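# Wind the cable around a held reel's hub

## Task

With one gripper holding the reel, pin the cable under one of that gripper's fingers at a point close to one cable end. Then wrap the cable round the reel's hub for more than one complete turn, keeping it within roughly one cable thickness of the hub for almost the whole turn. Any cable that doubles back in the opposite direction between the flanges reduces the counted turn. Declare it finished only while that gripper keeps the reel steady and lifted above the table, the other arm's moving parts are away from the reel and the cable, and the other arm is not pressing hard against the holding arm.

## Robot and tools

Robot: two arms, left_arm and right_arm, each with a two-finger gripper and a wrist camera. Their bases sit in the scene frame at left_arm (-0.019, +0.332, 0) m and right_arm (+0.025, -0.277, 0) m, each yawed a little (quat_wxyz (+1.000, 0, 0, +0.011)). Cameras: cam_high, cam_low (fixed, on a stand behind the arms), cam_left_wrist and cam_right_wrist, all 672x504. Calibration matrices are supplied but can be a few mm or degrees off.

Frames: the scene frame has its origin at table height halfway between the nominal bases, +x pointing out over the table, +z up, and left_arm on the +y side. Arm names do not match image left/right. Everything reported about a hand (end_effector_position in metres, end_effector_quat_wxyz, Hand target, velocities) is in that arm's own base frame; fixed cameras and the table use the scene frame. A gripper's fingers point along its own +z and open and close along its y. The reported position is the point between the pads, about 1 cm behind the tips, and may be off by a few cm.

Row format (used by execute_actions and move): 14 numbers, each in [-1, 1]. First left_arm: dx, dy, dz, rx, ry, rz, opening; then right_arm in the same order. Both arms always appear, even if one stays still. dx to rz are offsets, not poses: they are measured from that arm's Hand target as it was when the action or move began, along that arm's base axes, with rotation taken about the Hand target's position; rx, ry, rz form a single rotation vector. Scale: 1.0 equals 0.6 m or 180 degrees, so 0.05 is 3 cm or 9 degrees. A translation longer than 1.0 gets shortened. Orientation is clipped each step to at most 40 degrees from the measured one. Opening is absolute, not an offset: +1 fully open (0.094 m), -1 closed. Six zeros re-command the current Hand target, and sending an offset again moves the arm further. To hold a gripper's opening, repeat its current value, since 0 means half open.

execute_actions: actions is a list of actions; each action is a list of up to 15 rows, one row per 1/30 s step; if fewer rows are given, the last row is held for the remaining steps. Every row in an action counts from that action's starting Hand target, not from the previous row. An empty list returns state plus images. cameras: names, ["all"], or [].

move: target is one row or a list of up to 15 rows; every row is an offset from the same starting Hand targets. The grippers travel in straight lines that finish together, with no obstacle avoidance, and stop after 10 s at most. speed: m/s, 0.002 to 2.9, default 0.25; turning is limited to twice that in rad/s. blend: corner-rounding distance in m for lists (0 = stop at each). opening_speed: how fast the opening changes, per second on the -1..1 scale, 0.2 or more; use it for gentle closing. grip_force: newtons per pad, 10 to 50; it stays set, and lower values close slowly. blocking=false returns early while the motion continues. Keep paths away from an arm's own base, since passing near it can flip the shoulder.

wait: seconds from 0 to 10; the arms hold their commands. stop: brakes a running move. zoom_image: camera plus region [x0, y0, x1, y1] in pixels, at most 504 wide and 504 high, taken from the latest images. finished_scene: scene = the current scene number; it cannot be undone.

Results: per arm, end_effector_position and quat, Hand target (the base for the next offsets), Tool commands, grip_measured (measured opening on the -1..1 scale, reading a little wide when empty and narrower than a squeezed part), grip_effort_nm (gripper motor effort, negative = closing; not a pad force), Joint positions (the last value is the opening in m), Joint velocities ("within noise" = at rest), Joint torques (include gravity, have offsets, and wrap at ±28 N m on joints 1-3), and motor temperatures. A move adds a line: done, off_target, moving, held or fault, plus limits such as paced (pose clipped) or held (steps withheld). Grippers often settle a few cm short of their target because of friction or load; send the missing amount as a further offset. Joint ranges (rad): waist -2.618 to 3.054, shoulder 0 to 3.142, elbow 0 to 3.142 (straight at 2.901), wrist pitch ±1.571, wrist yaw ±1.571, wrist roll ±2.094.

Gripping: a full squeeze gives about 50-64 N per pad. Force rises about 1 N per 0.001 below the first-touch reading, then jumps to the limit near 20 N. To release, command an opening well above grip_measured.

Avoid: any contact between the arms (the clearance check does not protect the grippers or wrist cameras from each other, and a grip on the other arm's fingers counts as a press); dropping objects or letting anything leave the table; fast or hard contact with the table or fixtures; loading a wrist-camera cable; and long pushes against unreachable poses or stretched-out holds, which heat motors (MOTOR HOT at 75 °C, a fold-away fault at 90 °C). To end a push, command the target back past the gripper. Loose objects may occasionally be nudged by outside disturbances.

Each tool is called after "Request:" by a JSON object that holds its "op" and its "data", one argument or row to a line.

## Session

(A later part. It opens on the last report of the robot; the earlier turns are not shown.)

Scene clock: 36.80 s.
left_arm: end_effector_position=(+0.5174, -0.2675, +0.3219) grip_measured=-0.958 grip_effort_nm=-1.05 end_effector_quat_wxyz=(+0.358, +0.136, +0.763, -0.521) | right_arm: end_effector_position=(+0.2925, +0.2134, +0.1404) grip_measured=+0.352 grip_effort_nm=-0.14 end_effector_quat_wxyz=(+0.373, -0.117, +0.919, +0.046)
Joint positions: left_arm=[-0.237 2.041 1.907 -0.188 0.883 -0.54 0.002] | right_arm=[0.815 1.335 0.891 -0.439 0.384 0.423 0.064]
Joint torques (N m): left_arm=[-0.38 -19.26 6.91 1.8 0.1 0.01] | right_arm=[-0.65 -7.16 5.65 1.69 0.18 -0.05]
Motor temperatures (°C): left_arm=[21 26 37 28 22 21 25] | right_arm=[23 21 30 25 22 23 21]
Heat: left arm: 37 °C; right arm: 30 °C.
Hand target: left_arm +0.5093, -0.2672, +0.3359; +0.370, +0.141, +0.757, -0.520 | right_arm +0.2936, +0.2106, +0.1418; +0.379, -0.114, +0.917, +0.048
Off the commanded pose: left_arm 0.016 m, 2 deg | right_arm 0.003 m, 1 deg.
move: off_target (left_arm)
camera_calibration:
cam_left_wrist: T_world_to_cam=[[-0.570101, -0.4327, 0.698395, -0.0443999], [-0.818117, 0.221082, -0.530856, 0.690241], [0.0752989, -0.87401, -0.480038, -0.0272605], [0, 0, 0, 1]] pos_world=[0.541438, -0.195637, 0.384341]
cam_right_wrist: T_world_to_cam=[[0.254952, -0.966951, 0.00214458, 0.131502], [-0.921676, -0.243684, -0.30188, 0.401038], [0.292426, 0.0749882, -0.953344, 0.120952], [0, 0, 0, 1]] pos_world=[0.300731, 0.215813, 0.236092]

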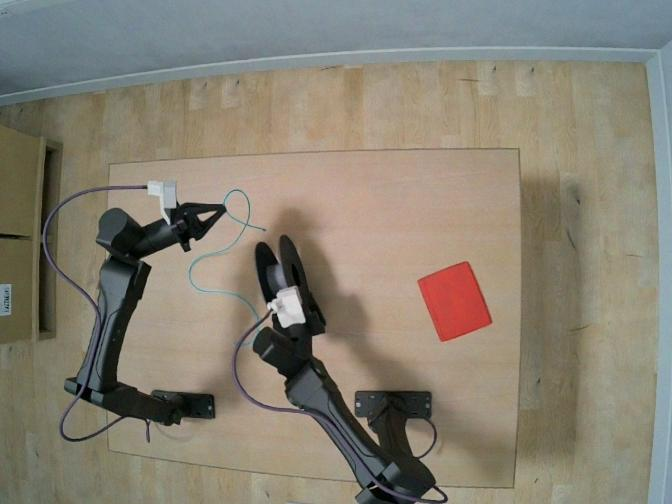

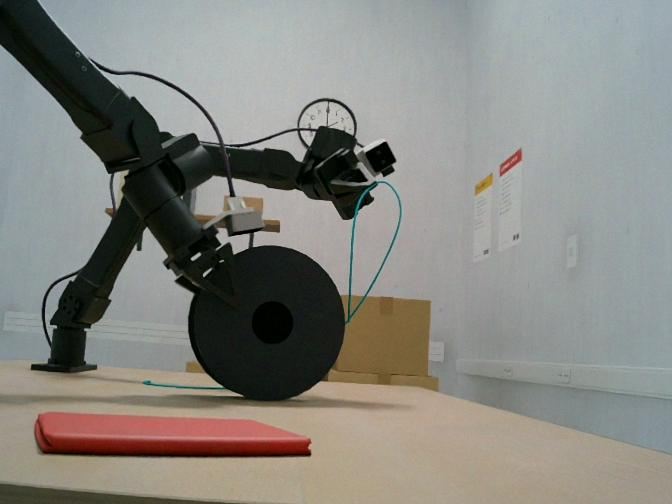

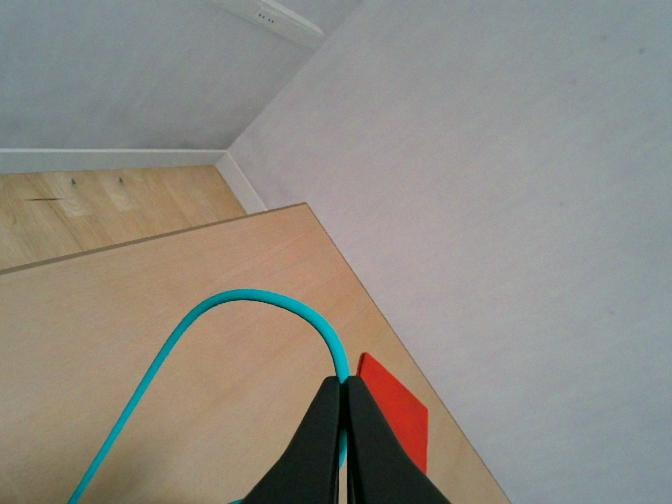

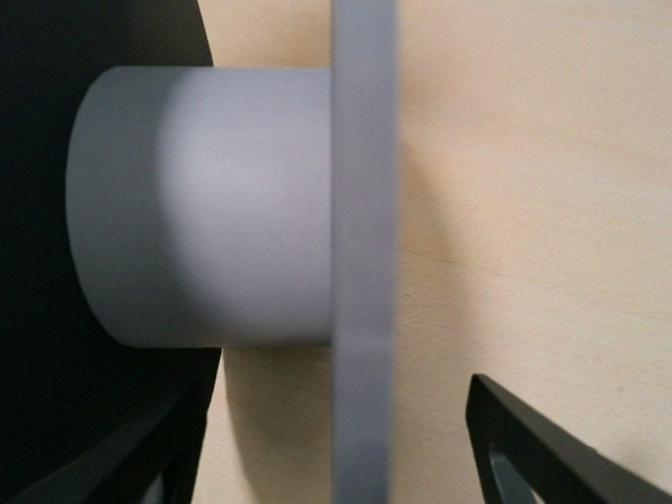

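Request:
{"op": "move", "data": {
  "target": [
    [-0.1155,0.43,-0.15,0.19,0.113,0.03,-1,0,0,0,0,0,0,0.35],
    [-0.1155,0.445,-0.41,0.379,0.227,0.056,-1,0,0,0,0,0,0,0.35]
  ],
  "cameras": ["all"],
  "speed": 0.2,
  "blend": [0.04,0]
}}

Scene clock: 42.47 s.
left_arm: end_effector_position=(+0.4409, -0.0007, +0.1047) grip_measured=-0.958 grip_effort_nm=-1.05 end_effector_quat_wxyz=(+0.015, +0.080, +0.997, -0.004) | right_arm: end_effector_position=(+0.2925, +0.2134, +0.1404) grip_measured=+0.352 grip_effort_nm=-0.14 end_effector_quat_wxyz=(+0.373, -0.117, +0.919, +0.046)
Joint positions: left_arm=[0.001 2.237 2.112 -1.416 0.011 0.16 0.002] | right_arm=[0.815 1.335 0.891 -0.439 0.384 0.423 0.064]
Joint torques (N m): left_arm=[-0.36 -13.37 6.19 0.41 -0.1 -0.07] | right_arm=[-0.69 -7.16 5.63 1.68 0.19 -0.06]
Heat: left arm: 37 °C; right arm: 30 °C.
Hand target: left_arm +0.4400, -0.0003, +0.0898; -0.001, +0.079, +0.997, +0.000 | right_arm +0.2936, +0.2106, +0.1418; +0.379, -0.114, +0.917, +0.048
Off the commanded pose: left_arm 0.015 m, 2 deg | right_arm 0.003 m, 1 deg.
move: off_target (left_arm)
camera_calibration:
cam_left_wrist: T_world_to_cam=[[-0.153007, -0.98818, -0.00940682, 0.0688558], [-0.90948, 0.137085, 0.392498, 0.396921], [-0.386569, 0.0686104, -0.919705, 0.357781], [0, 0, 0, 1]] pos_world=[0.509835, -0.0109177, 0.17391]
cam_right_wrist: T_world_to_cam=[[0.254952, -0.966951, 0.00214458, 0.131502], [-0.921676, -0.243684, -0.30188, 0.401038], [0.292426, 0.0749882, -0.953344, 0.120952], [0, 0, 0, 1]] pos_world=[0.300731, 0.215813, 0.236092]

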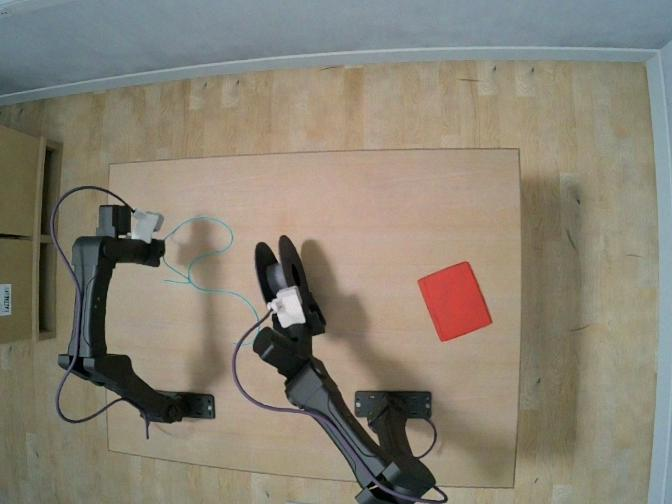

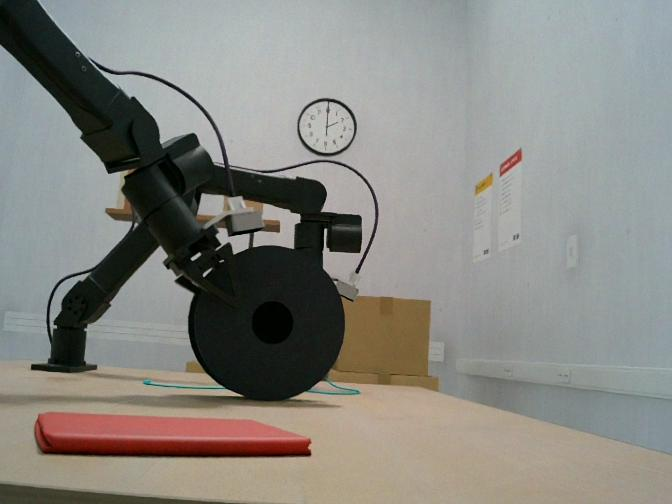

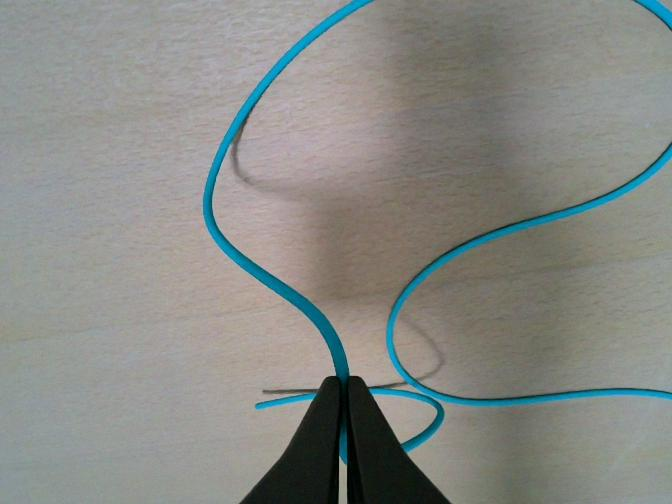

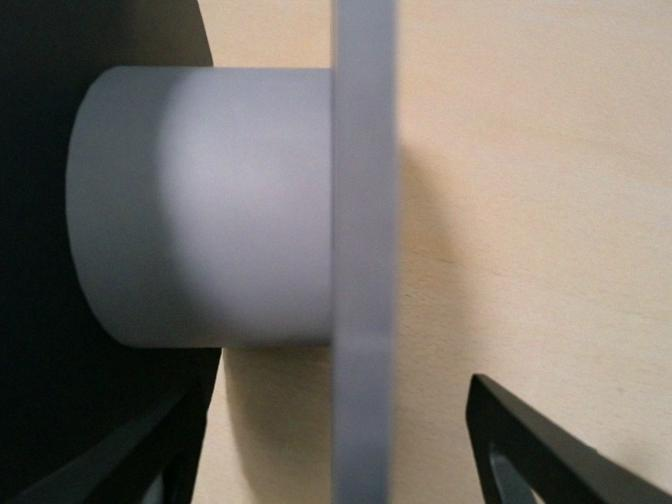

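Request:
{"op": "move", "data": {
  "target": [
    [0.03,0.03,-0.07,0,0,0,-1,0,0,0,0,0,0,0.35],
    [0.1,0.06,-0.135,0,0,0,-1,0,0,0,0,0,0,0.35],
    [0.1,0.06,-0.135,0,0,0,-0.4,0,0,0,0,0,0,0.35],
    [0.1,0.06,0.02,0,0,0,0.0,0,0,0,0,0,0,0.35],
    [-0.03,0.06,0.1,0,0,0,0.0,0,0,0,0,0,0,0.35]
  ],
  "cameras": ["cam_left_wrist","cam_high"],
  "speed": 0.12,
  "blend": [0.01,0,0,0,0]
}}

Scene clock: 48.40 s.
left_arm: end_effector_position=(+0.4276, +0.0314, +0.1407) grip_measured=-0.002 grip_effort_nm=0.10 end_effector_quat_wxyz=(+0.012, +0.078, +0.997, -0.003) | right_arm: end_effector_position=(+0.2925, +0.2134, +0.1404) grip_measured=+0.352 grip_effort_nm=-0.14 end_effector_quat_wxyz=(+0.373, -0.117, +0.919, +0.046)
Joint positions: left_arm=[0.075 2.217 2.224 -1.556 0.009 0.23 0.047] | right_arm=[0.815 1.335 0.891 -0.439 0.384 0.423 0.064]
Joint torques (N m): left_arm=[0.62 -18.76 5.29 0.31 -0.06 0.06] | right_arm=[-0.7 -7.17 5.68 1.68 0.19 -0.05]
Heat: left arm: 37 °C; right arm: 30 °C.
Hand target: left_arm +0.4220, +0.0358, +0.1500; -0.001, +0.079, +0.997, +0.000 | right_arm +0.2936, +0.2106, +0.1418; +0.379, -0.114, +0.917, +0.048
Off the commanded pose: left_arm 0.012 m, 1 deg | right_arm 0.003 m, 1 deg.
joint sent to its limit (left arm) — joint 4 (wrist pitch), lower limit. The joint targets still meet the commanded pose.
move: off_target (left_arm); target 3's new opening was sent with left_arm's hand 0.012 m and 1 deg from that target; target 4's new opening was sent with left_arm's hand 0.024 m and 4 deg from that target
camera_calibration:
cam_left_wrist: T_world_to_cam=[[-0.14893, -0.988783, -0.0113568, 0.0974453], [-0.907284, 0.132069, 0.399241, 0.36451], [-0.393263, 0.0697629, -0.916776, 0.386056], [0, 0, 0, 1]] pos_world=[0.497048, 0.0212793, 0.209506]
Images, in order (width x height): cam_high 672x504, cam_left_wrist 672x504.

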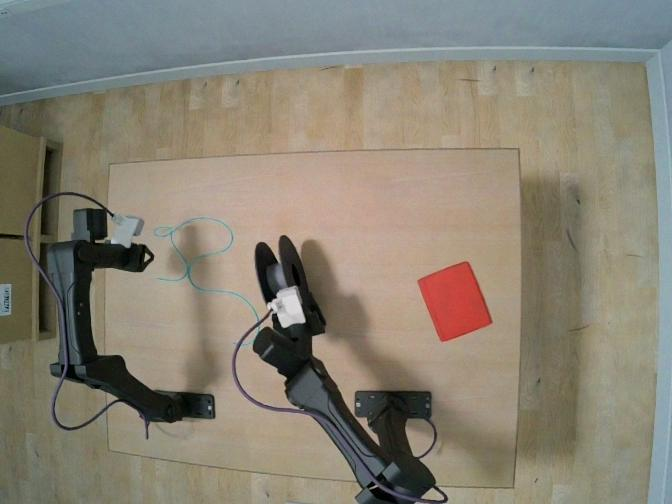

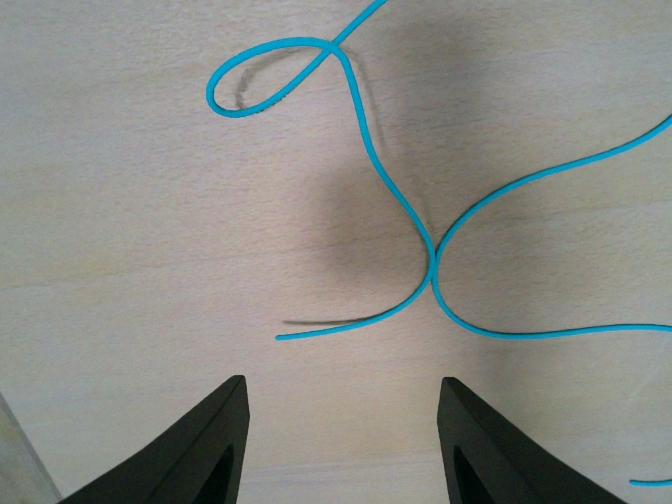

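Request:
{"op": "move", "data": {
  "target": [
    [0.043,-0.037,-0.14,0,0,0.194,0,0,0,0,0,0,0,0.35]
  ],
  "cameras": ["cam_left_wrist"],
  "speed": 0.12
}}

Scene clock: 52.10 s.
left_arm: end_effector_position=(+0.4506, +0.0154, +0.0849) grip_measured=-0.002 grip_effort_nm=0.10 end_effector_quat_wxyz=(+0.019, -0.224, +0.974, -0.008) | right_arm: end_effector_position=(+0.2925, +0.2134, +0.1404) grip_measured=+0.352 grip_effort_nm=-0.14 end_effector_quat_wxyz=(+0.373, -0.117, +0.919, +0.046)
Joint positions: left_arm=[0.035 2.267 2.083 -1.347 0.009 -0.417 0.047] | right_arm=[0.815 1.335 0.891 -0.439 0.384 0.423 0.064]
Joint torques (N m): left_arm=[-0.59 -13.31 5.68 0.46 -0.07 -0.09] | right_arm=[-0.62 -7.16 5.63 1.68 0.18 -0.06]
Heat: left arm: 37 °C; right arm: 29 °C.
Hand target: left_arm +0.4478, +0.0136, +0.0660; -0.001, -0.224, +0.975, +0.000 | right_arm +0.2936, +0.2106, +0.1418; +0.379, -0.114, +0.917, +0.048
Off the commanded pose: left_arm 0.019 m, 2 deg | right_arm 0.003 m, 1 deg.
move: off_target (left_arm)
camera_calibration:
cam_left_wrist: T_world_to_cam=[[0.441775, -0.897087, 0.00839537, -0.184878], [-0.827115, -0.403657, 0.391077, 0.382592], [-0.347441, -0.179712, -0.92032, 0.328568], [0, 0, 0, 1]] pos_world=[0.512281, 0.047632, 0.154317]
Images, in order (width x height): cam_left_wrist 672x504.

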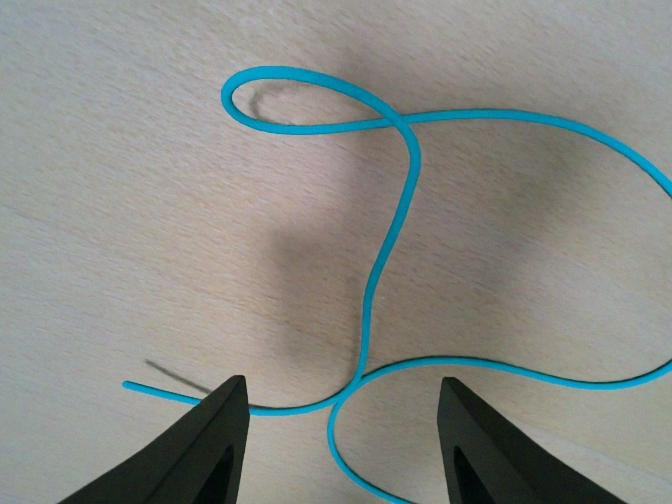

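Request:
{"op": "move", "data": {
  "target": [
    [0.05,-0.019,-0.03,0,0,-0.122,0,0,0,0,0,0,0,0.35],
    [0.05,-0.019,-0.135,0,0,-0.122,0,0,0,0,0,0,0,0.35]
  ],
  "cameras": ["cam_left_wrist"],
  "speed": 0.12
}}

Scene clock: 55.83 s.
left_arm: end_effector_position=(+0.4792, +0.0041, +0.0056) grip_measured=-0.002 grip_effort_nm=0.10 end_effector_quat_wxyz=(+0.011, -0.041, +0.999, -0.004) | right_arm: end_effector_position=(+0.2925, +0.2134, +0.1404) grip_measured=+0.352 grip_effort_nm=-0.14 end_effector_quat_wxyz=(+0.373, -0.117, +0.919, +0.046)
Joint positions: left_arm=[0.009 2.45 2.087 -1.185 0.008 -0.073 0.047] | right_arm=[0.815 1.335 0.891 -0.439 0.384 0.423 0.064]
Joint torques (N m): left_arm=[-0.62 -14.52 5.93 0.59 -0.06 0.04] | right_arm=[-0.61 -7.16 5.64 1.67 0.19 -0.07]
Heat: left arm: 37 °C; right arm: 29 °C.
Hand target: left_arm +0.4777, +0.0021, -0.0152; -0.001, -0.034, +0.999, +0.000 | right_arm +0.2936, +0.2106, +0.1418; +0.379, -0.114, +0.917, +0.048
Off the commanded pose: left_arm 0.021 m, 2 deg | right_arm 0.003 m, 1 deg.
move: off_target (left_arm)
camera_calibration:
cam_left_wrist: T_world_to_cam=[[0.0883738, -0.996069, -0.00602536, -0.0371199], [-0.912438, -0.0833773, 0.40063, 0.472241], [-0.399557, -0.0299074, -0.91622, 0.28773], [0, 0, 0, 1]] pos_world=[0.549136, 0.0110054, 0.0742069]
Images, in order (width x height): cam_left_wrist 672x504.

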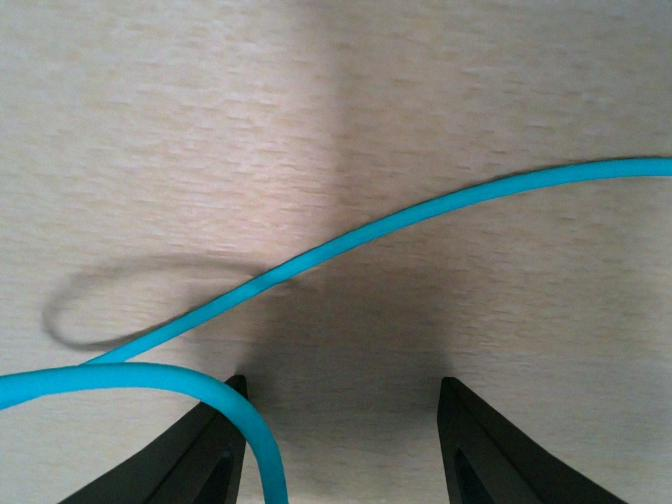

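Request:
{"op": "move", "data": {
  "target": [
    [0.0,0.025,0.0,0,0,0,0,0,0,0,0,0,0,0.35],
    [0,0.025,0,0,0,0,-0.8,0,0,0,0,0,0,0.35]
  ],
  "cameras": ["cam_left_wrist"],
  "speed": 0.05,
  "opening_speed": 0.5
}}

Scene clock: 59.10 s.
left_arm: end_effector_position=(+0.4825, +0.0134, +0.0057) grip_measured=-0.798 grip_effort_nm=-0.14 end_effector_quat_wxyz=(+0.018, -0.035, +0.999, -0.003) | right_arm: end_effector_position=(+0.2925, +0.2134, +0.1404) grip_measured=+0.352 grip_effort_nm=-0.14 end_effector_quat_wxyz=(+0.373, -0.117, +0.919, +0.046)
Joint positions: left_arm=[0.028 2.45 2.087 -1.171 0.005 -0.043 0.01] | right_arm=[0.815 1.335 0.891 -0.439 0.384 0.423 0.064]
Joint torques (N m): left_arm=[0.54 -14.39 6.2 0.47 -0.01 0.04] | right_arm=[-0.64 -7.15 5.67 1.7 0.18 -0.05]
Heat: left arm: 37 °C; right arm: 29 °C.
Hand target: left_arm +0.4777, +0.0172, -0.0152; -0.001, -0.034, +0.999, +0.000 | right_arm +0.2936, +0.2106, +0.1418; +0.379, -0.114, +0.917, +0.048
Off the commanded pose: left_arm 0.022 m, 2 deg | right_arm 0.003 m, 1 deg.
move: off_target (left_arm); target 2's new opening was sent with left_arm's hand 0.022 m and 2 deg from that target
camera_calibration:
cam_left_wrist: T_world_to_cam=[[0.0763785, -0.997041, -0.00867621, -0.022333], [-0.918978, -0.0737691, 0.387347, 0.47903], [-0.38684, -0.0216117, -0.921893, 0.283284], [0, 0, 0, 1]] pos_world=[0.551509, 0.0191929, 0.0754132]
Images, in order (width x height): cam_left_wrist 672x504.

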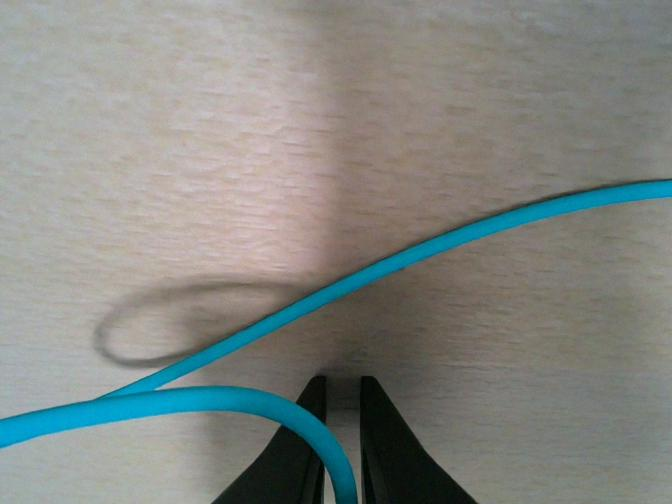

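Request:
{"op": "move", "data": {
  "target": [
    [0,0,0,0,0,0,-1,0,0,0,0,0,0,0.35],
    [0,0,0.28,0,0,0,-1,0,0,0,0,0,0,0.35]
  ],
  "cameras": ["cam_left_wrist","cam_low","cam_high"],
  "speed": 0.15,
  "opening_speed": 0.5
}}

Scene clock: 61.73 s.
left_arm: end_effector_position=(+0.4772, +0.0133, +0.1337) grip_measured=-0.984 grip_effort_nm=-0.90 end_effector_quat_wxyz=(+0.056, -0.035, +0.998, -0.003) | right_arm: end_effector_position=(+0.2925, +0.2134, +0.1404) grip_measured=+0.352 grip_effort_nm=-0.14 end_effector_quat_wxyz=(+0.373, -0.117, +0.919, +0.046)
Joint positions: left_arm=[0.028 2.378 2.467 -1.548 0.005 -0.043 0.001] | right_arm=[0.815 1.335 0.891 -0.439 0.384 0.423 0.064]
Joint torques (N m): left_arm=[0.55 -19.84 9.18 0.4 -0.02 0.05] | right_arm=[-0.75 -7.19 5.61 1.7 0.18 -0.05]
Heat: left arm: 37 °C; right arm: 29 °C.
Hand target: left_arm +0.4777, +0.0171, +0.1530; -0.001, -0.034, +0.999, +0.000 | right_arm +0.2936, +0.2106, +0.1418; +0.379, -0.114, +0.917, +0.048
Off the commanded pose: left_arm 0.020 m, 7 deg | right_arm 0.003 m, 1 deg.
joint sent to its limit (left arm) — joint 4 (wrist pitch), lower limit. The joint targets are off in orientation, not in position.
move: off_target (left_arm)
camera_calibration:
cam_left_wrist: T_world_to_cam=[[0.0769606, -0.997021, -0.00503292, -0.0217375], [-0.945567, -0.0745878, 0.316765, 0.446761], [-0.316197, -0.0196195, -0.948491, 0.36898], [0, 0, 0, 1]] pos_world=[0.540786, 0.0188894, 0.208346]
Images, in order (width x height): cam_high 672x504, cam_low 672x504, cam_left_wrist 672x504.

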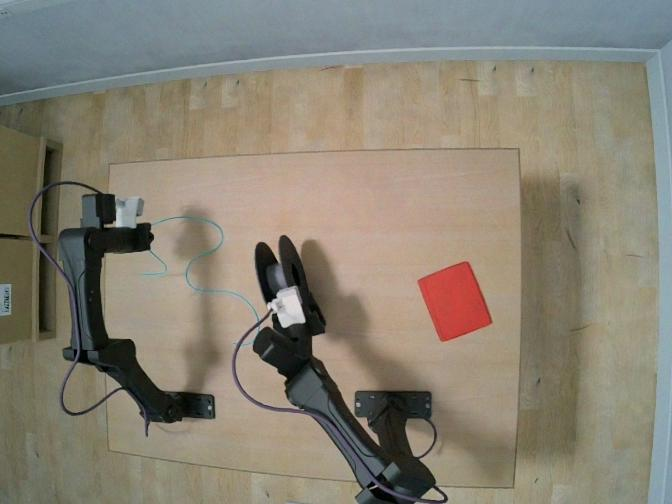

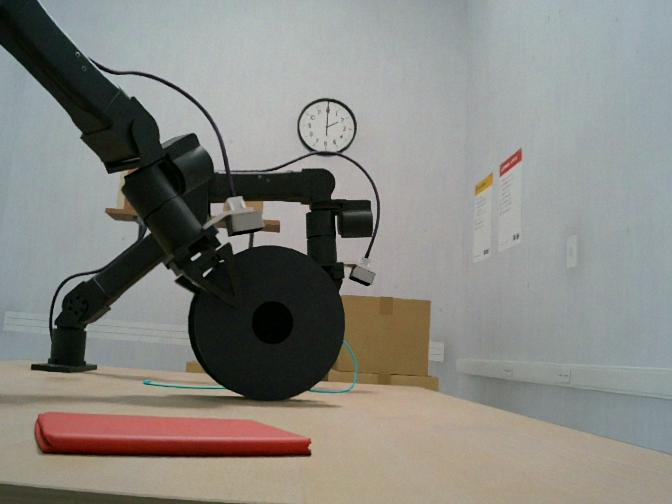

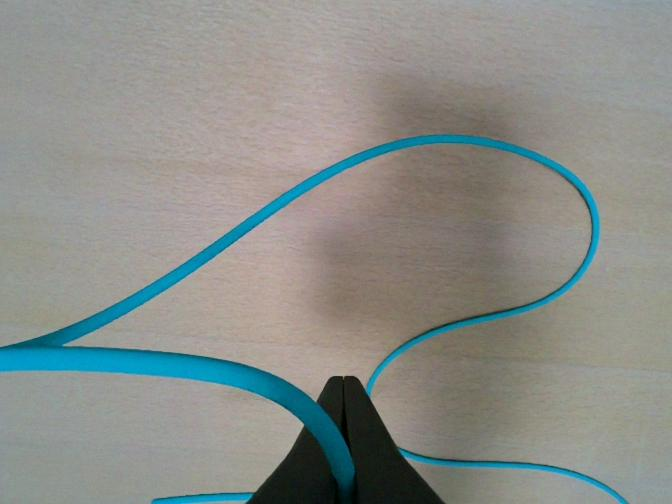

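Request:
{"op": "move", "data": {
  "target": [
    [0.04,0,-0.24,0,0,0,-1,0,0,0,0,0,0,0.35],
    [0.04,0,-0.24,0,0,0,-0.3,0,0,0,0,0,0,0.35],
    [0.04,0,0.02,0,0,0,0,0,0,0,0,0,0,0.35],
    [-0.05,0.0,0.05,0,0,0,0,0,0,0,0,0,0,0.35]
  ],
  "cameras": ["cam_left_wrist","cam_high"],
  "speed": 0.15
}}

Scene clock: 67.57 s.
left_arm: end_effector_position=(+0.4547, +0.0127, +0.1714) grip_measured=-0.002 grip_effort_nm=0.10 end_effector_quat_wxyz=(+0.076, -0.034, +0.997, -0.003) | right_arm: end_effector_position=(+0.2925, +0.2134, +0.1404) grip_measured=+0.352 grip_effort_nm=-0.14 end_effector_quat_wxyz=(+0.373, -0.117, +0.919, +0.046)
Joint positions: left_arm=[0.028 2.233 2.367 -1.553 0.005 -0.042 0.047] | right_arm=[0.815 1.335 0.891 -0.439 0.384 0.423 0.064]
Joint torques (N m): left_arm=[0.81 -19.23 5.29 0.52 0 0.07] | right_arm=[-0.68 -7.19 5.7 1.66 0.2 -0.06]
Heat: left arm: 37 °C; right arm: 29 °C.
Hand target: left_arm +0.4477, +0.0171, +0.1829; -0.001, -0.034, +0.999, +0.000 | right_arm +0.2936, +0.2106, +0.1418; +0.379, -0.114, +0.917, +0.048
Off the commanded pose: left_arm 0.014 m, 9 deg | right_arm 0.003 m, 1 deg.
joint sent to its limit (left arm) — joint 4 (wrist pitch), lower limit. The joint targets are off in orientation, not in position.
move: off_target (left_arm); target 3's new opening was sent with left_arm's hand 0.015 m and 12 deg from that target
camera_calibration:
cam_left_wrist: T_world_to_cam=[[0.0759277, -0.997108, -0.00319936, -0.0201901], [-0.957488, -0.0738055, 0.278871, 0.425371], [-0.278301, -0.0181107, -0.960323, 0.382317], [0, 0, 0, 1]] pos_world=[0.51522, 0.018187, 0.24846]
Images, in order (width x height): cam_high 672x504, cam_left_wrist 672x504.

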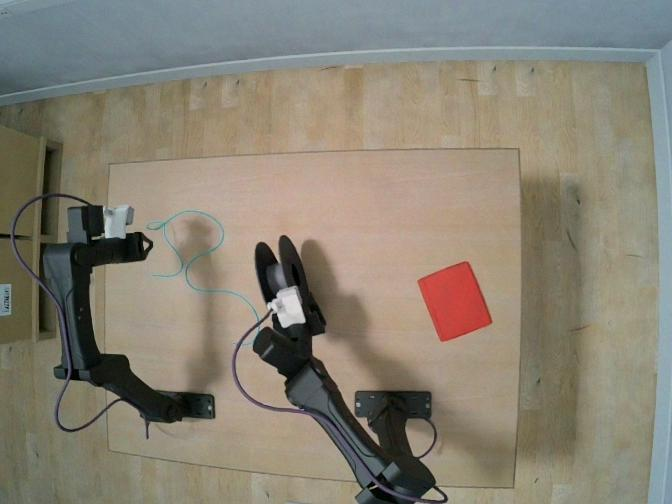

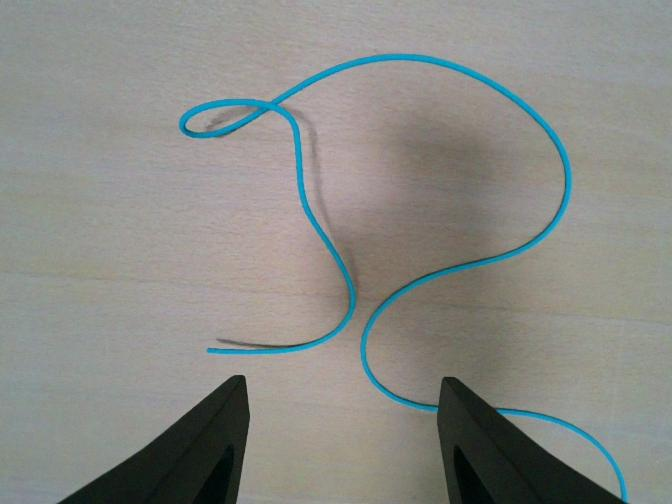

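Request:
{"op": "move", "data": {
  "target": [
    [0.039,0.027,-0.2,0,0,0.183,0,0,0,0,0,0,0,0.35]
  ],
  "cameras": ["cam_left_wrist"],
  "speed": 0.12
}}

Scene clock: 71.20 s.
left_arm: end_effector_position=(+0.4675, +0.0292, +0.0742) grip_measured=-0.002 grip_effort_nm=0.10 end_effector_quat_wxyz=(+0.004, -0.309, +0.951, -0.003) | right_arm: end_effector_position=(+0.2925, +0.2134, +0.1404) grip_measured=+0.352 grip_effort_nm=-0.14 end_effector_quat_wxyz=(+0.373, -0.117, +0.919, +0.046)
Joint positions: left_arm=[0.062 2.404 2.278 -1.434 0.004 -0.568 0.047] | right_arm=[0.815 1.335 0.891 -0.439 0.384 0.423 0.064]
Joint torques (N m): left_arm=[0.68 -14.23 8.65 0.39 0 -0.07] | right_arm=[-0.65 -7.16 5.68 1.68 0.18 -0.04]
Heat: left arm: 37 °C; right arm: 29 °C.
Hand target: left_arm +0.4711, +0.0333, +0.0629; -0.001, -0.316, +0.949, +0.000 | right_arm +0.2936, +0.2106, +0.1418; +0.379, -0.114, +0.917, +0.048
Off the commanded pose: left_arm 0.013 m, 1 deg | right_arm 0.003 m, 1 deg.
move: off_target (left_arm)
camera_calibration:
cam_left_wrist: T_world_to_cam=[[0.593204, -0.805021, -0.00713514, -0.252149], [-0.730736, -0.542141, 0.414859, 0.363565], [-0.337839, -0.240882, -0.909858, 0.323486], [0, 0, 0, 1]] pos_world=[0.524532, 0.0720402, 0.141698]
Images, in order (width x height): cam_left_wrist 672x504.

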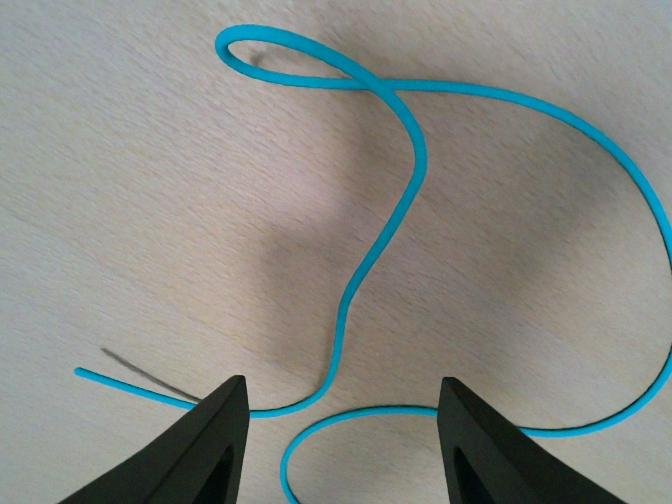

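Request:
{"op": "move", "data": {
  "target": [
    [0.008,-0.011,-0.03,0,0,-0.167,0,0,0,0,0,0,0,0.35],
    [0.008,-0.011,-0.132,0,0,-0.167,0,0,0,0,0,0,0,0.35]
  ],
  "cameras": ["cam_left_wrist"],
  "speed": 0.1
}}

Scene clock: 75.93 s.
left_arm: end_effector_position=(+0.4775, +0.0287, +0.0055) grip_measured=-0.002 grip_effort_nm=0.10 end_effector_quat_wxyz=(+0.012, -0.066, +0.998, -0.002) | right_arm: end_effector_position=(+0.2925, +0.2134, +0.1404) grip_measured=+0.352 grip_effort_nm=-0.14 end_effector_quat_wxyz=(+0.373, -0.117, +0.919, +0.046)
Joint positions: left_arm=[0.059 2.444 2.075 -1.178 0.004 -0.072 0.047] | right_arm=[0.815 1.335 0.891 -0.439 0.384 0.423 0.064]
Joint torques (N m): left_arm=[-0.46 -14.23 5.79 0.6 -0.02 0.05] | right_arm=[-0.66 -7.1 5.7 1.68 0.19 -0.06]
Heat: left arm: 36 °C; right arm: 29 °C.
Hand target: left_arm +0.4760, +0.0267, -0.0163; -0.001, -0.059, +0.998, +0.000 | right_arm +0.2936, +0.2106, +0.1418; +0.379, -0.114, +0.917, +0.048
Off the commanded pose: left_arm 0.022 m, 2 deg | right_arm 0.003 m, 1 deg.
move: off_target (left_arm)
camera_calibration:
cam_left_wrist: T_world_to_cam=[[0.136985, -0.990522, -0.0100542, -0.0358182], [-0.907924, -0.129608, 0.398592, 0.471987], [-0.396117, -0.0454725, -0.917073, 0.286561], [0, 0, 0, 1]] pos_world=[0.546947, 0.0387251, 0.0743067]
Images, in order (width x height): cam_left_wrist 672x504.

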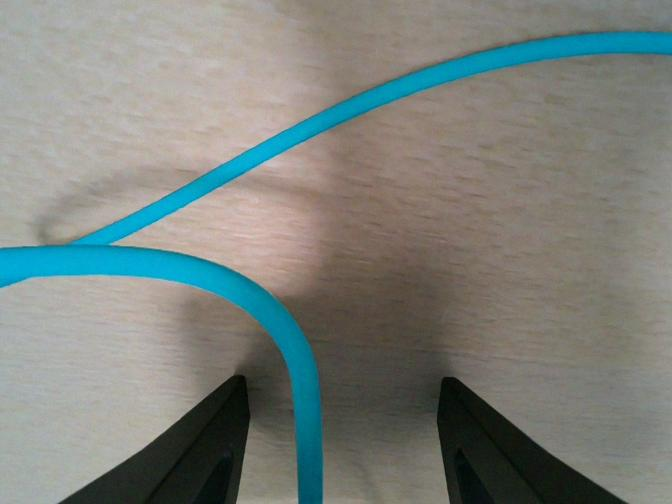

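Request:
{"op": "move", "data": {
  "target": [
    [0,0.004,0.04,0,0,0,0,0,0,0,0,0,0,0.35],
    [0,0.004,0.04,0,0,0,-0.75,0,0,0,0,0,0,0.35]
  ],
  "cameras": ["cam_left_wrist"],
  "speed": 0.06,
  "opening_speed": 0.5
}}

Scene clock: 79.17 s.
left_arm: end_effector_position=(+0.4722, +0.0284, +0.0104) grip_measured=-0.748 grip_effort_nm=-0.14 end_effector_quat_wxyz=(+0.000, -0.063, +0.998, -0.002) | right_arm: end_effector_position=(+0.2925, +0.2134, +0.1404) grip_measured=+0.352 grip_effort_nm=-0.13 end_effector_quat_wxyz=(+0.373, -0.117, +0.919, +0.046)
Joint positions: left_arm=[0.059 2.444 2.095 -1.221 0.004 -0.067 0.012] | right_arm=[0.815 1.335 0.891 -0.439 0.384 0.423 0.064]
Joint torques (N m): left_arm=[-0.05 -15.56 10.25 0.2 -0.01 0.06] | right_arm=[-0.64 -7.16 5.63 1.68 0.19 -0.05]
Heat: left arm: 37 °C; right arm: 29 °C.
Hand target: left_arm +0.4760, +0.0291, +0.0077; -0.001, -0.059, +0.998, +0.000 | right_arm +0.2936, +0.2106, +0.1418; +0.379, -0.114, +0.917, +0.048
Off the commanded pose: left_arm 0.005 m, 1 deg | right_arm 0.003 m, 1 deg.
move: done
camera_calibration:
cam_left_wrist: T_world_to_cam=[[0.132168, -0.991156, -0.0119098, -0.0329818], [-0.898829, -0.124904, 0.420125, 0.460446], [-0.417897, -0.0448221, -0.907388, 0.299025], [0, 0, 0, 1]] pos_world=[0.543183, 0.0382246, 0.0774937]
Images, in order (width x height): cam_left_wrist 672x504.

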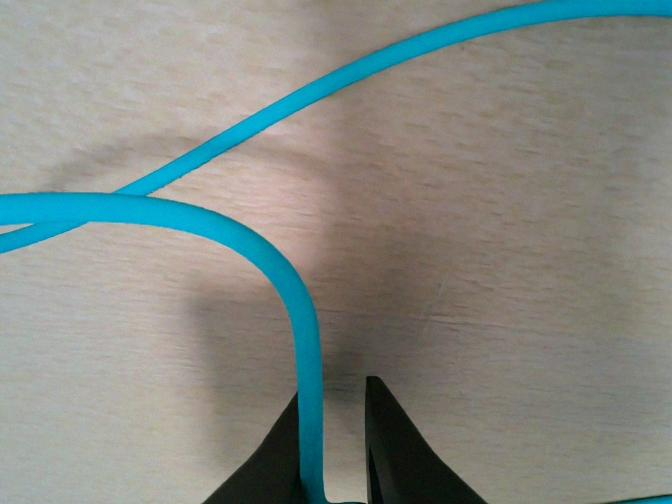

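Request:
{"op": "move", "data": {
  "target": [
    [0,0.004,0.035,0,0,0,-0.5,0,0,0,0,0,0,0.35]
  ],
  "cameras": ["cam_left_wrist"],
  "speed": 0.06,
  "opening_speed": 0.5
}}

Scene clock: 81.03 s.
left_arm: end_effector_position=(+0.4722, +0.0284, +0.0285) grip_measured=-0.502 grip_effort_nm=0.10 end_effector_quat_wxyz=(-0.002, -0.061, +0.998, -0.002) | right_arm: end_effector_position=(+0.2925, +0.2134, +0.1404) grip_measured=+0.352 grip_effort_nm=-0.13 end_effector_quat_wxyz=(+0.373, -0.117, +0.919, +0.046)
Joint positions: left_arm=[0.059 2.444 2.167 -1.299 0.004 -0.063 0.023] | right_arm=[0.815 1.335 0.891 -0.439 0.384 0.423 0.064]
Joint torques (N m): left_arm=[0.39 -16.13 10.21 0.19 -0.02 0.05] | right_arm=[-0.68 -7.16 5.65 1.7 0.19 -0.06]
Heat: left arm: 37 °C; right arm: 29 °C.
Hand target: left_arm +0.4759, +0.0315, +0.0287; -0.001, -0.059, +0.998, +0.000 | right_arm +0.2936, +0.2106, +0.1418; +0.379, -0.114, +0.917, +0.048
Off the commanded pose: left_arm 0.005 m, 0 deg | right_arm 0.003 m, 1 deg.
move: done
camera_calibration:
cam_left_wrist: T_world_to_cam=[[0.127626, -0.991746, -0.0123149, -0.0305933], [-0.89715, -0.120729, 0.424908, 0.451771], [-0.422887, -0.0431809, -0.905153, 0.317768], [0, 0, 0, 1]] pos_world=[0.543591, 0.0379224, 0.0952907]
Images, in order (width x height): cam_left_wrist 672x504.

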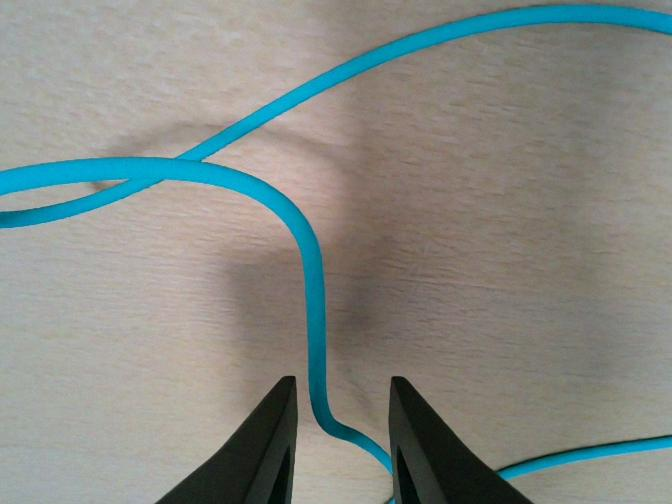

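Request:
{"op": "move", "data": {
  "target": [
    [0,0,0,0,0,0,-1,0,0,0,0,0,0,0.35],
    [-0.05,0,0.22,0,0,0,-1,0,0,0,0,0,0,0.35]
  ],
  "cameras": ["cam_left_wrist","cam_low","cam_high"],
  "speed": 0.15,
  "opening_speed": 0.5
}}

Scene clock: 83.83 s.
left_arm: end_effector_position=(+0.4495, +0.0271, +0.1526) grip_measured=-0.944 grip_effort_nm=-1.05 end_effector_quat_wxyz=(+0.049, -0.059, +0.997, -0.002) | right_arm: end_effector_position=(+0.2925, +0.2134, +0.1404) grip_measured=+0.352 grip_effort_nm=-0.14 end_effector_quat_wxyz=(+0.373, -0.117, +0.919, +0.046)
Joint positions: left_arm=[0.059 2.251 2.326 -1.548 0.004 -0.059 0.003] | right_arm=[0.815 1.335 0.891 -0.439 0.384 0.423 0.064]
Joint torques (N m): left_arm=[0.91 -17.59 6.97 0.36 0 0.07] | right_arm=[-0.61 -7.16 5.64 1.69 0.19 -0.05]
Motor temperatures (°C): left_arm=[21 31 37 27 22 21 25] | right_arm=[23 22 29 26 21 23 21]
Heat: left arm: 37 °C; right arm: 29 °C.
Hand target: left_arm +0.4460, +0.0315, +0.1606; -0.001, -0.059, +0.998, +0.000 | right_arm +0.2936, +0.2106, +0.1418; +0.379, -0.114, +0.917, +0.048
Off the commanded pose: left_arm 0.010 m, 6 deg | right_arm 0.003 m, 1 deg.
joint sent to its limit (left arm) — joint 4 (wrist pitch), lower limit. The joint targets are off in orientation, not in position.
move: off_target (left_arm)
camera_calibration:
cam_left_wrist: T_world_to_cam=[[0.124769, -0.99217, -0.00558446, -0.0273024], [-0.936305, -0.119602, 0.330194, 0.410516], [-0.328277, -0.0359693, -0.943896, 0.383669], [0, 0, 0, 1]] pos_world=[0.513724, 0.0358104, 0.226441]
Images, in order (width x height): cam_high 672x504, cam_low 672x504, cam_left_wrist 672x504.

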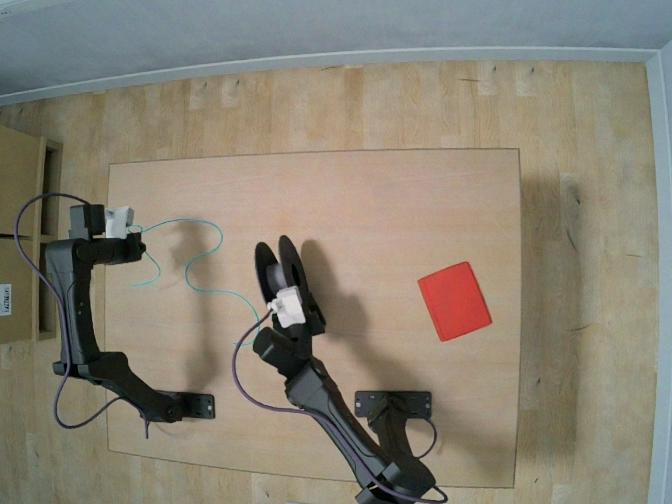

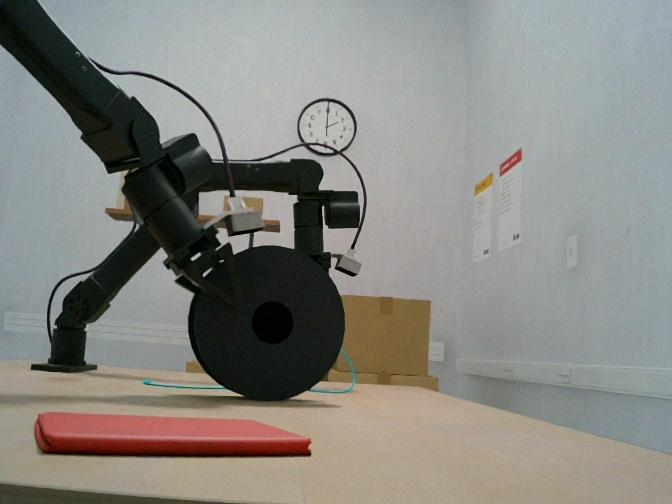

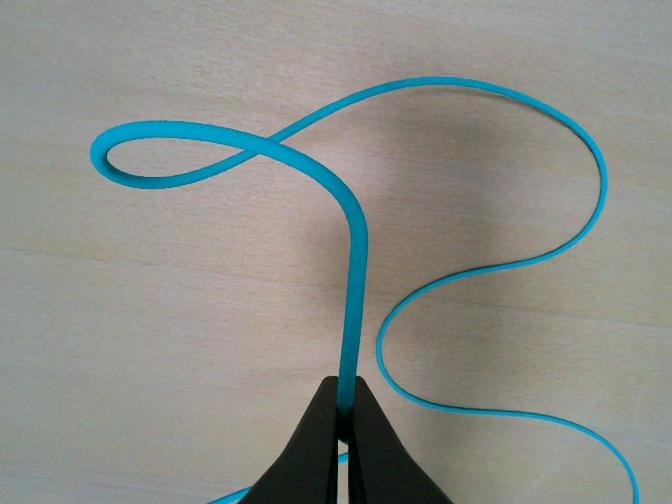

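Request:
{"op": "move", "data": {
  "target": [
    [0,-0.1,0.3,-0.15,-0.085,-0.03,-1,0,0,0,0,0,0,0.35],
    [0.09,-0.54,0.31,-0.373,-0.2126,-0.0745,-1,0,0,0,0,0,0,0.35]
  ],
  "cameras": ["all"],
  "speed": 0.2,
  "blend": [0.04,0]
}}

Scene clock: 89.73 s.
left_arm: end_effector_position=(+0.5071, -0.2916, +0.3380) grip_measured=-0.944 grip_effort_nm=-1.05 end_effector_quat_wxyz=(+0.268, +0.058, +0.783, -0.558) | right_arm: end_effector_position=(+0.2925, +0.2134, +0.1404) grip_measured=+0.352 grip_effort_nm=-0.14 end_effector_quat_wxyz=(+0.373, -0.117, +0.919, +0.046)
Joint positions: left_arm=[-0.284 2.086 2.077 -0.365 0.877 -0.755 0.003] | right_arm=[0.815 1.335 0.891 -0.439 0.384 0.423 0.064]
Joint torques (N m): left_arm=[-0.61 -18.59 6.52 1.8 0.13 -0.03] | right_arm=[-0.62 -7.13 5.7 1.69 0.18 -0.06]
Heat: left arm: 37 °C; right arm: 29 °C.
Hand target: left_arm +0.5000, -0.2925, +0.3465; +0.275, +0.062, +0.780, -0.558 | right_arm +0.2936, +0.2106, +0.1418; +0.379, -0.114, +0.917, +0.048
Off the commanded pose: left_arm 0.011 m, 1 deg | right_arm 0.003 m, 1 deg.
move: off_target (left_arm)
camera_calibration:
cam_left_wrist: T_world_to_cam=[[-0.380016, -0.383946, 0.84153, -0.202608], [-0.924482, 0.187498, -0.33193, 0.672541], [-0.0303421, -0.904118, -0.426204, -0.0131466], [0, 0, 0, 1]] pos_world=[0.544359, -0.215777, 0.388134]
cam_right_wrist: T_world_to_cam=[[0.254952, -0.966951, 0.00214458, 0.131502], [-0.921676, -0.243684, -0.30188, 0.401038], [0.292426, 0.0749882, -0.953344, 0.120952], [0, 0, 0, 1]] pos_world=[0.300731, 0.215813, 0.236092]

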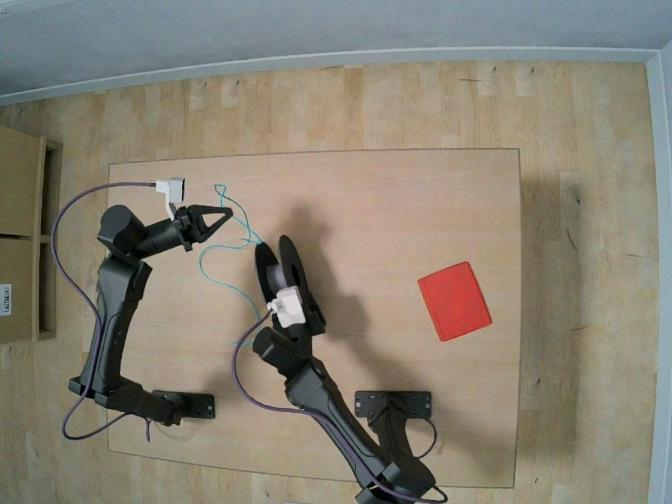

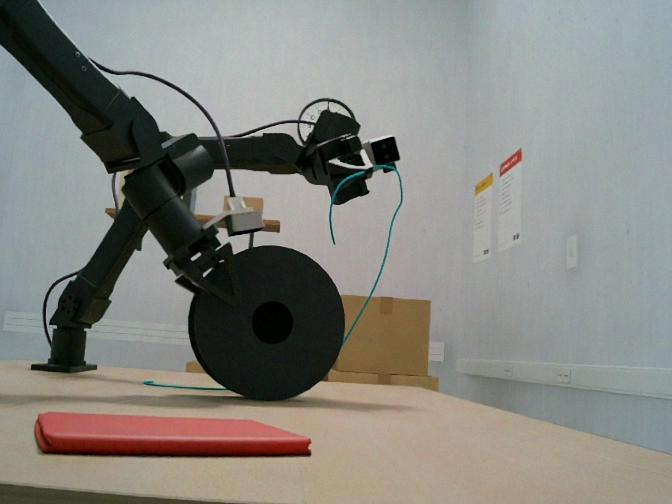

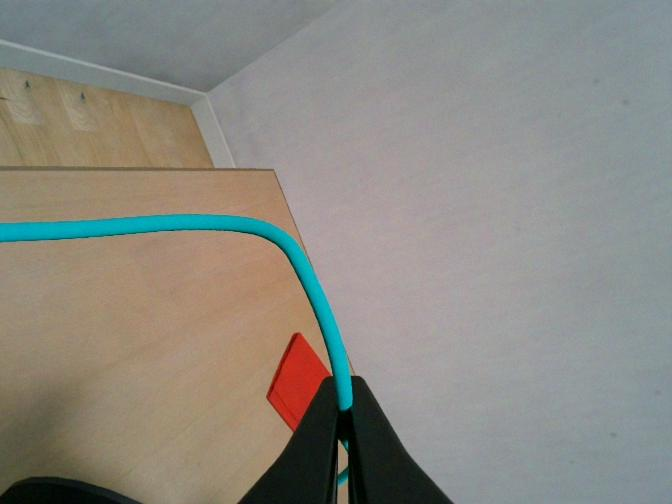

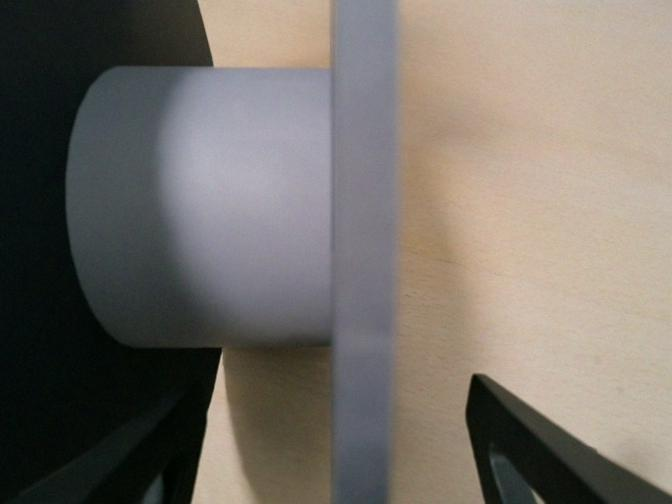

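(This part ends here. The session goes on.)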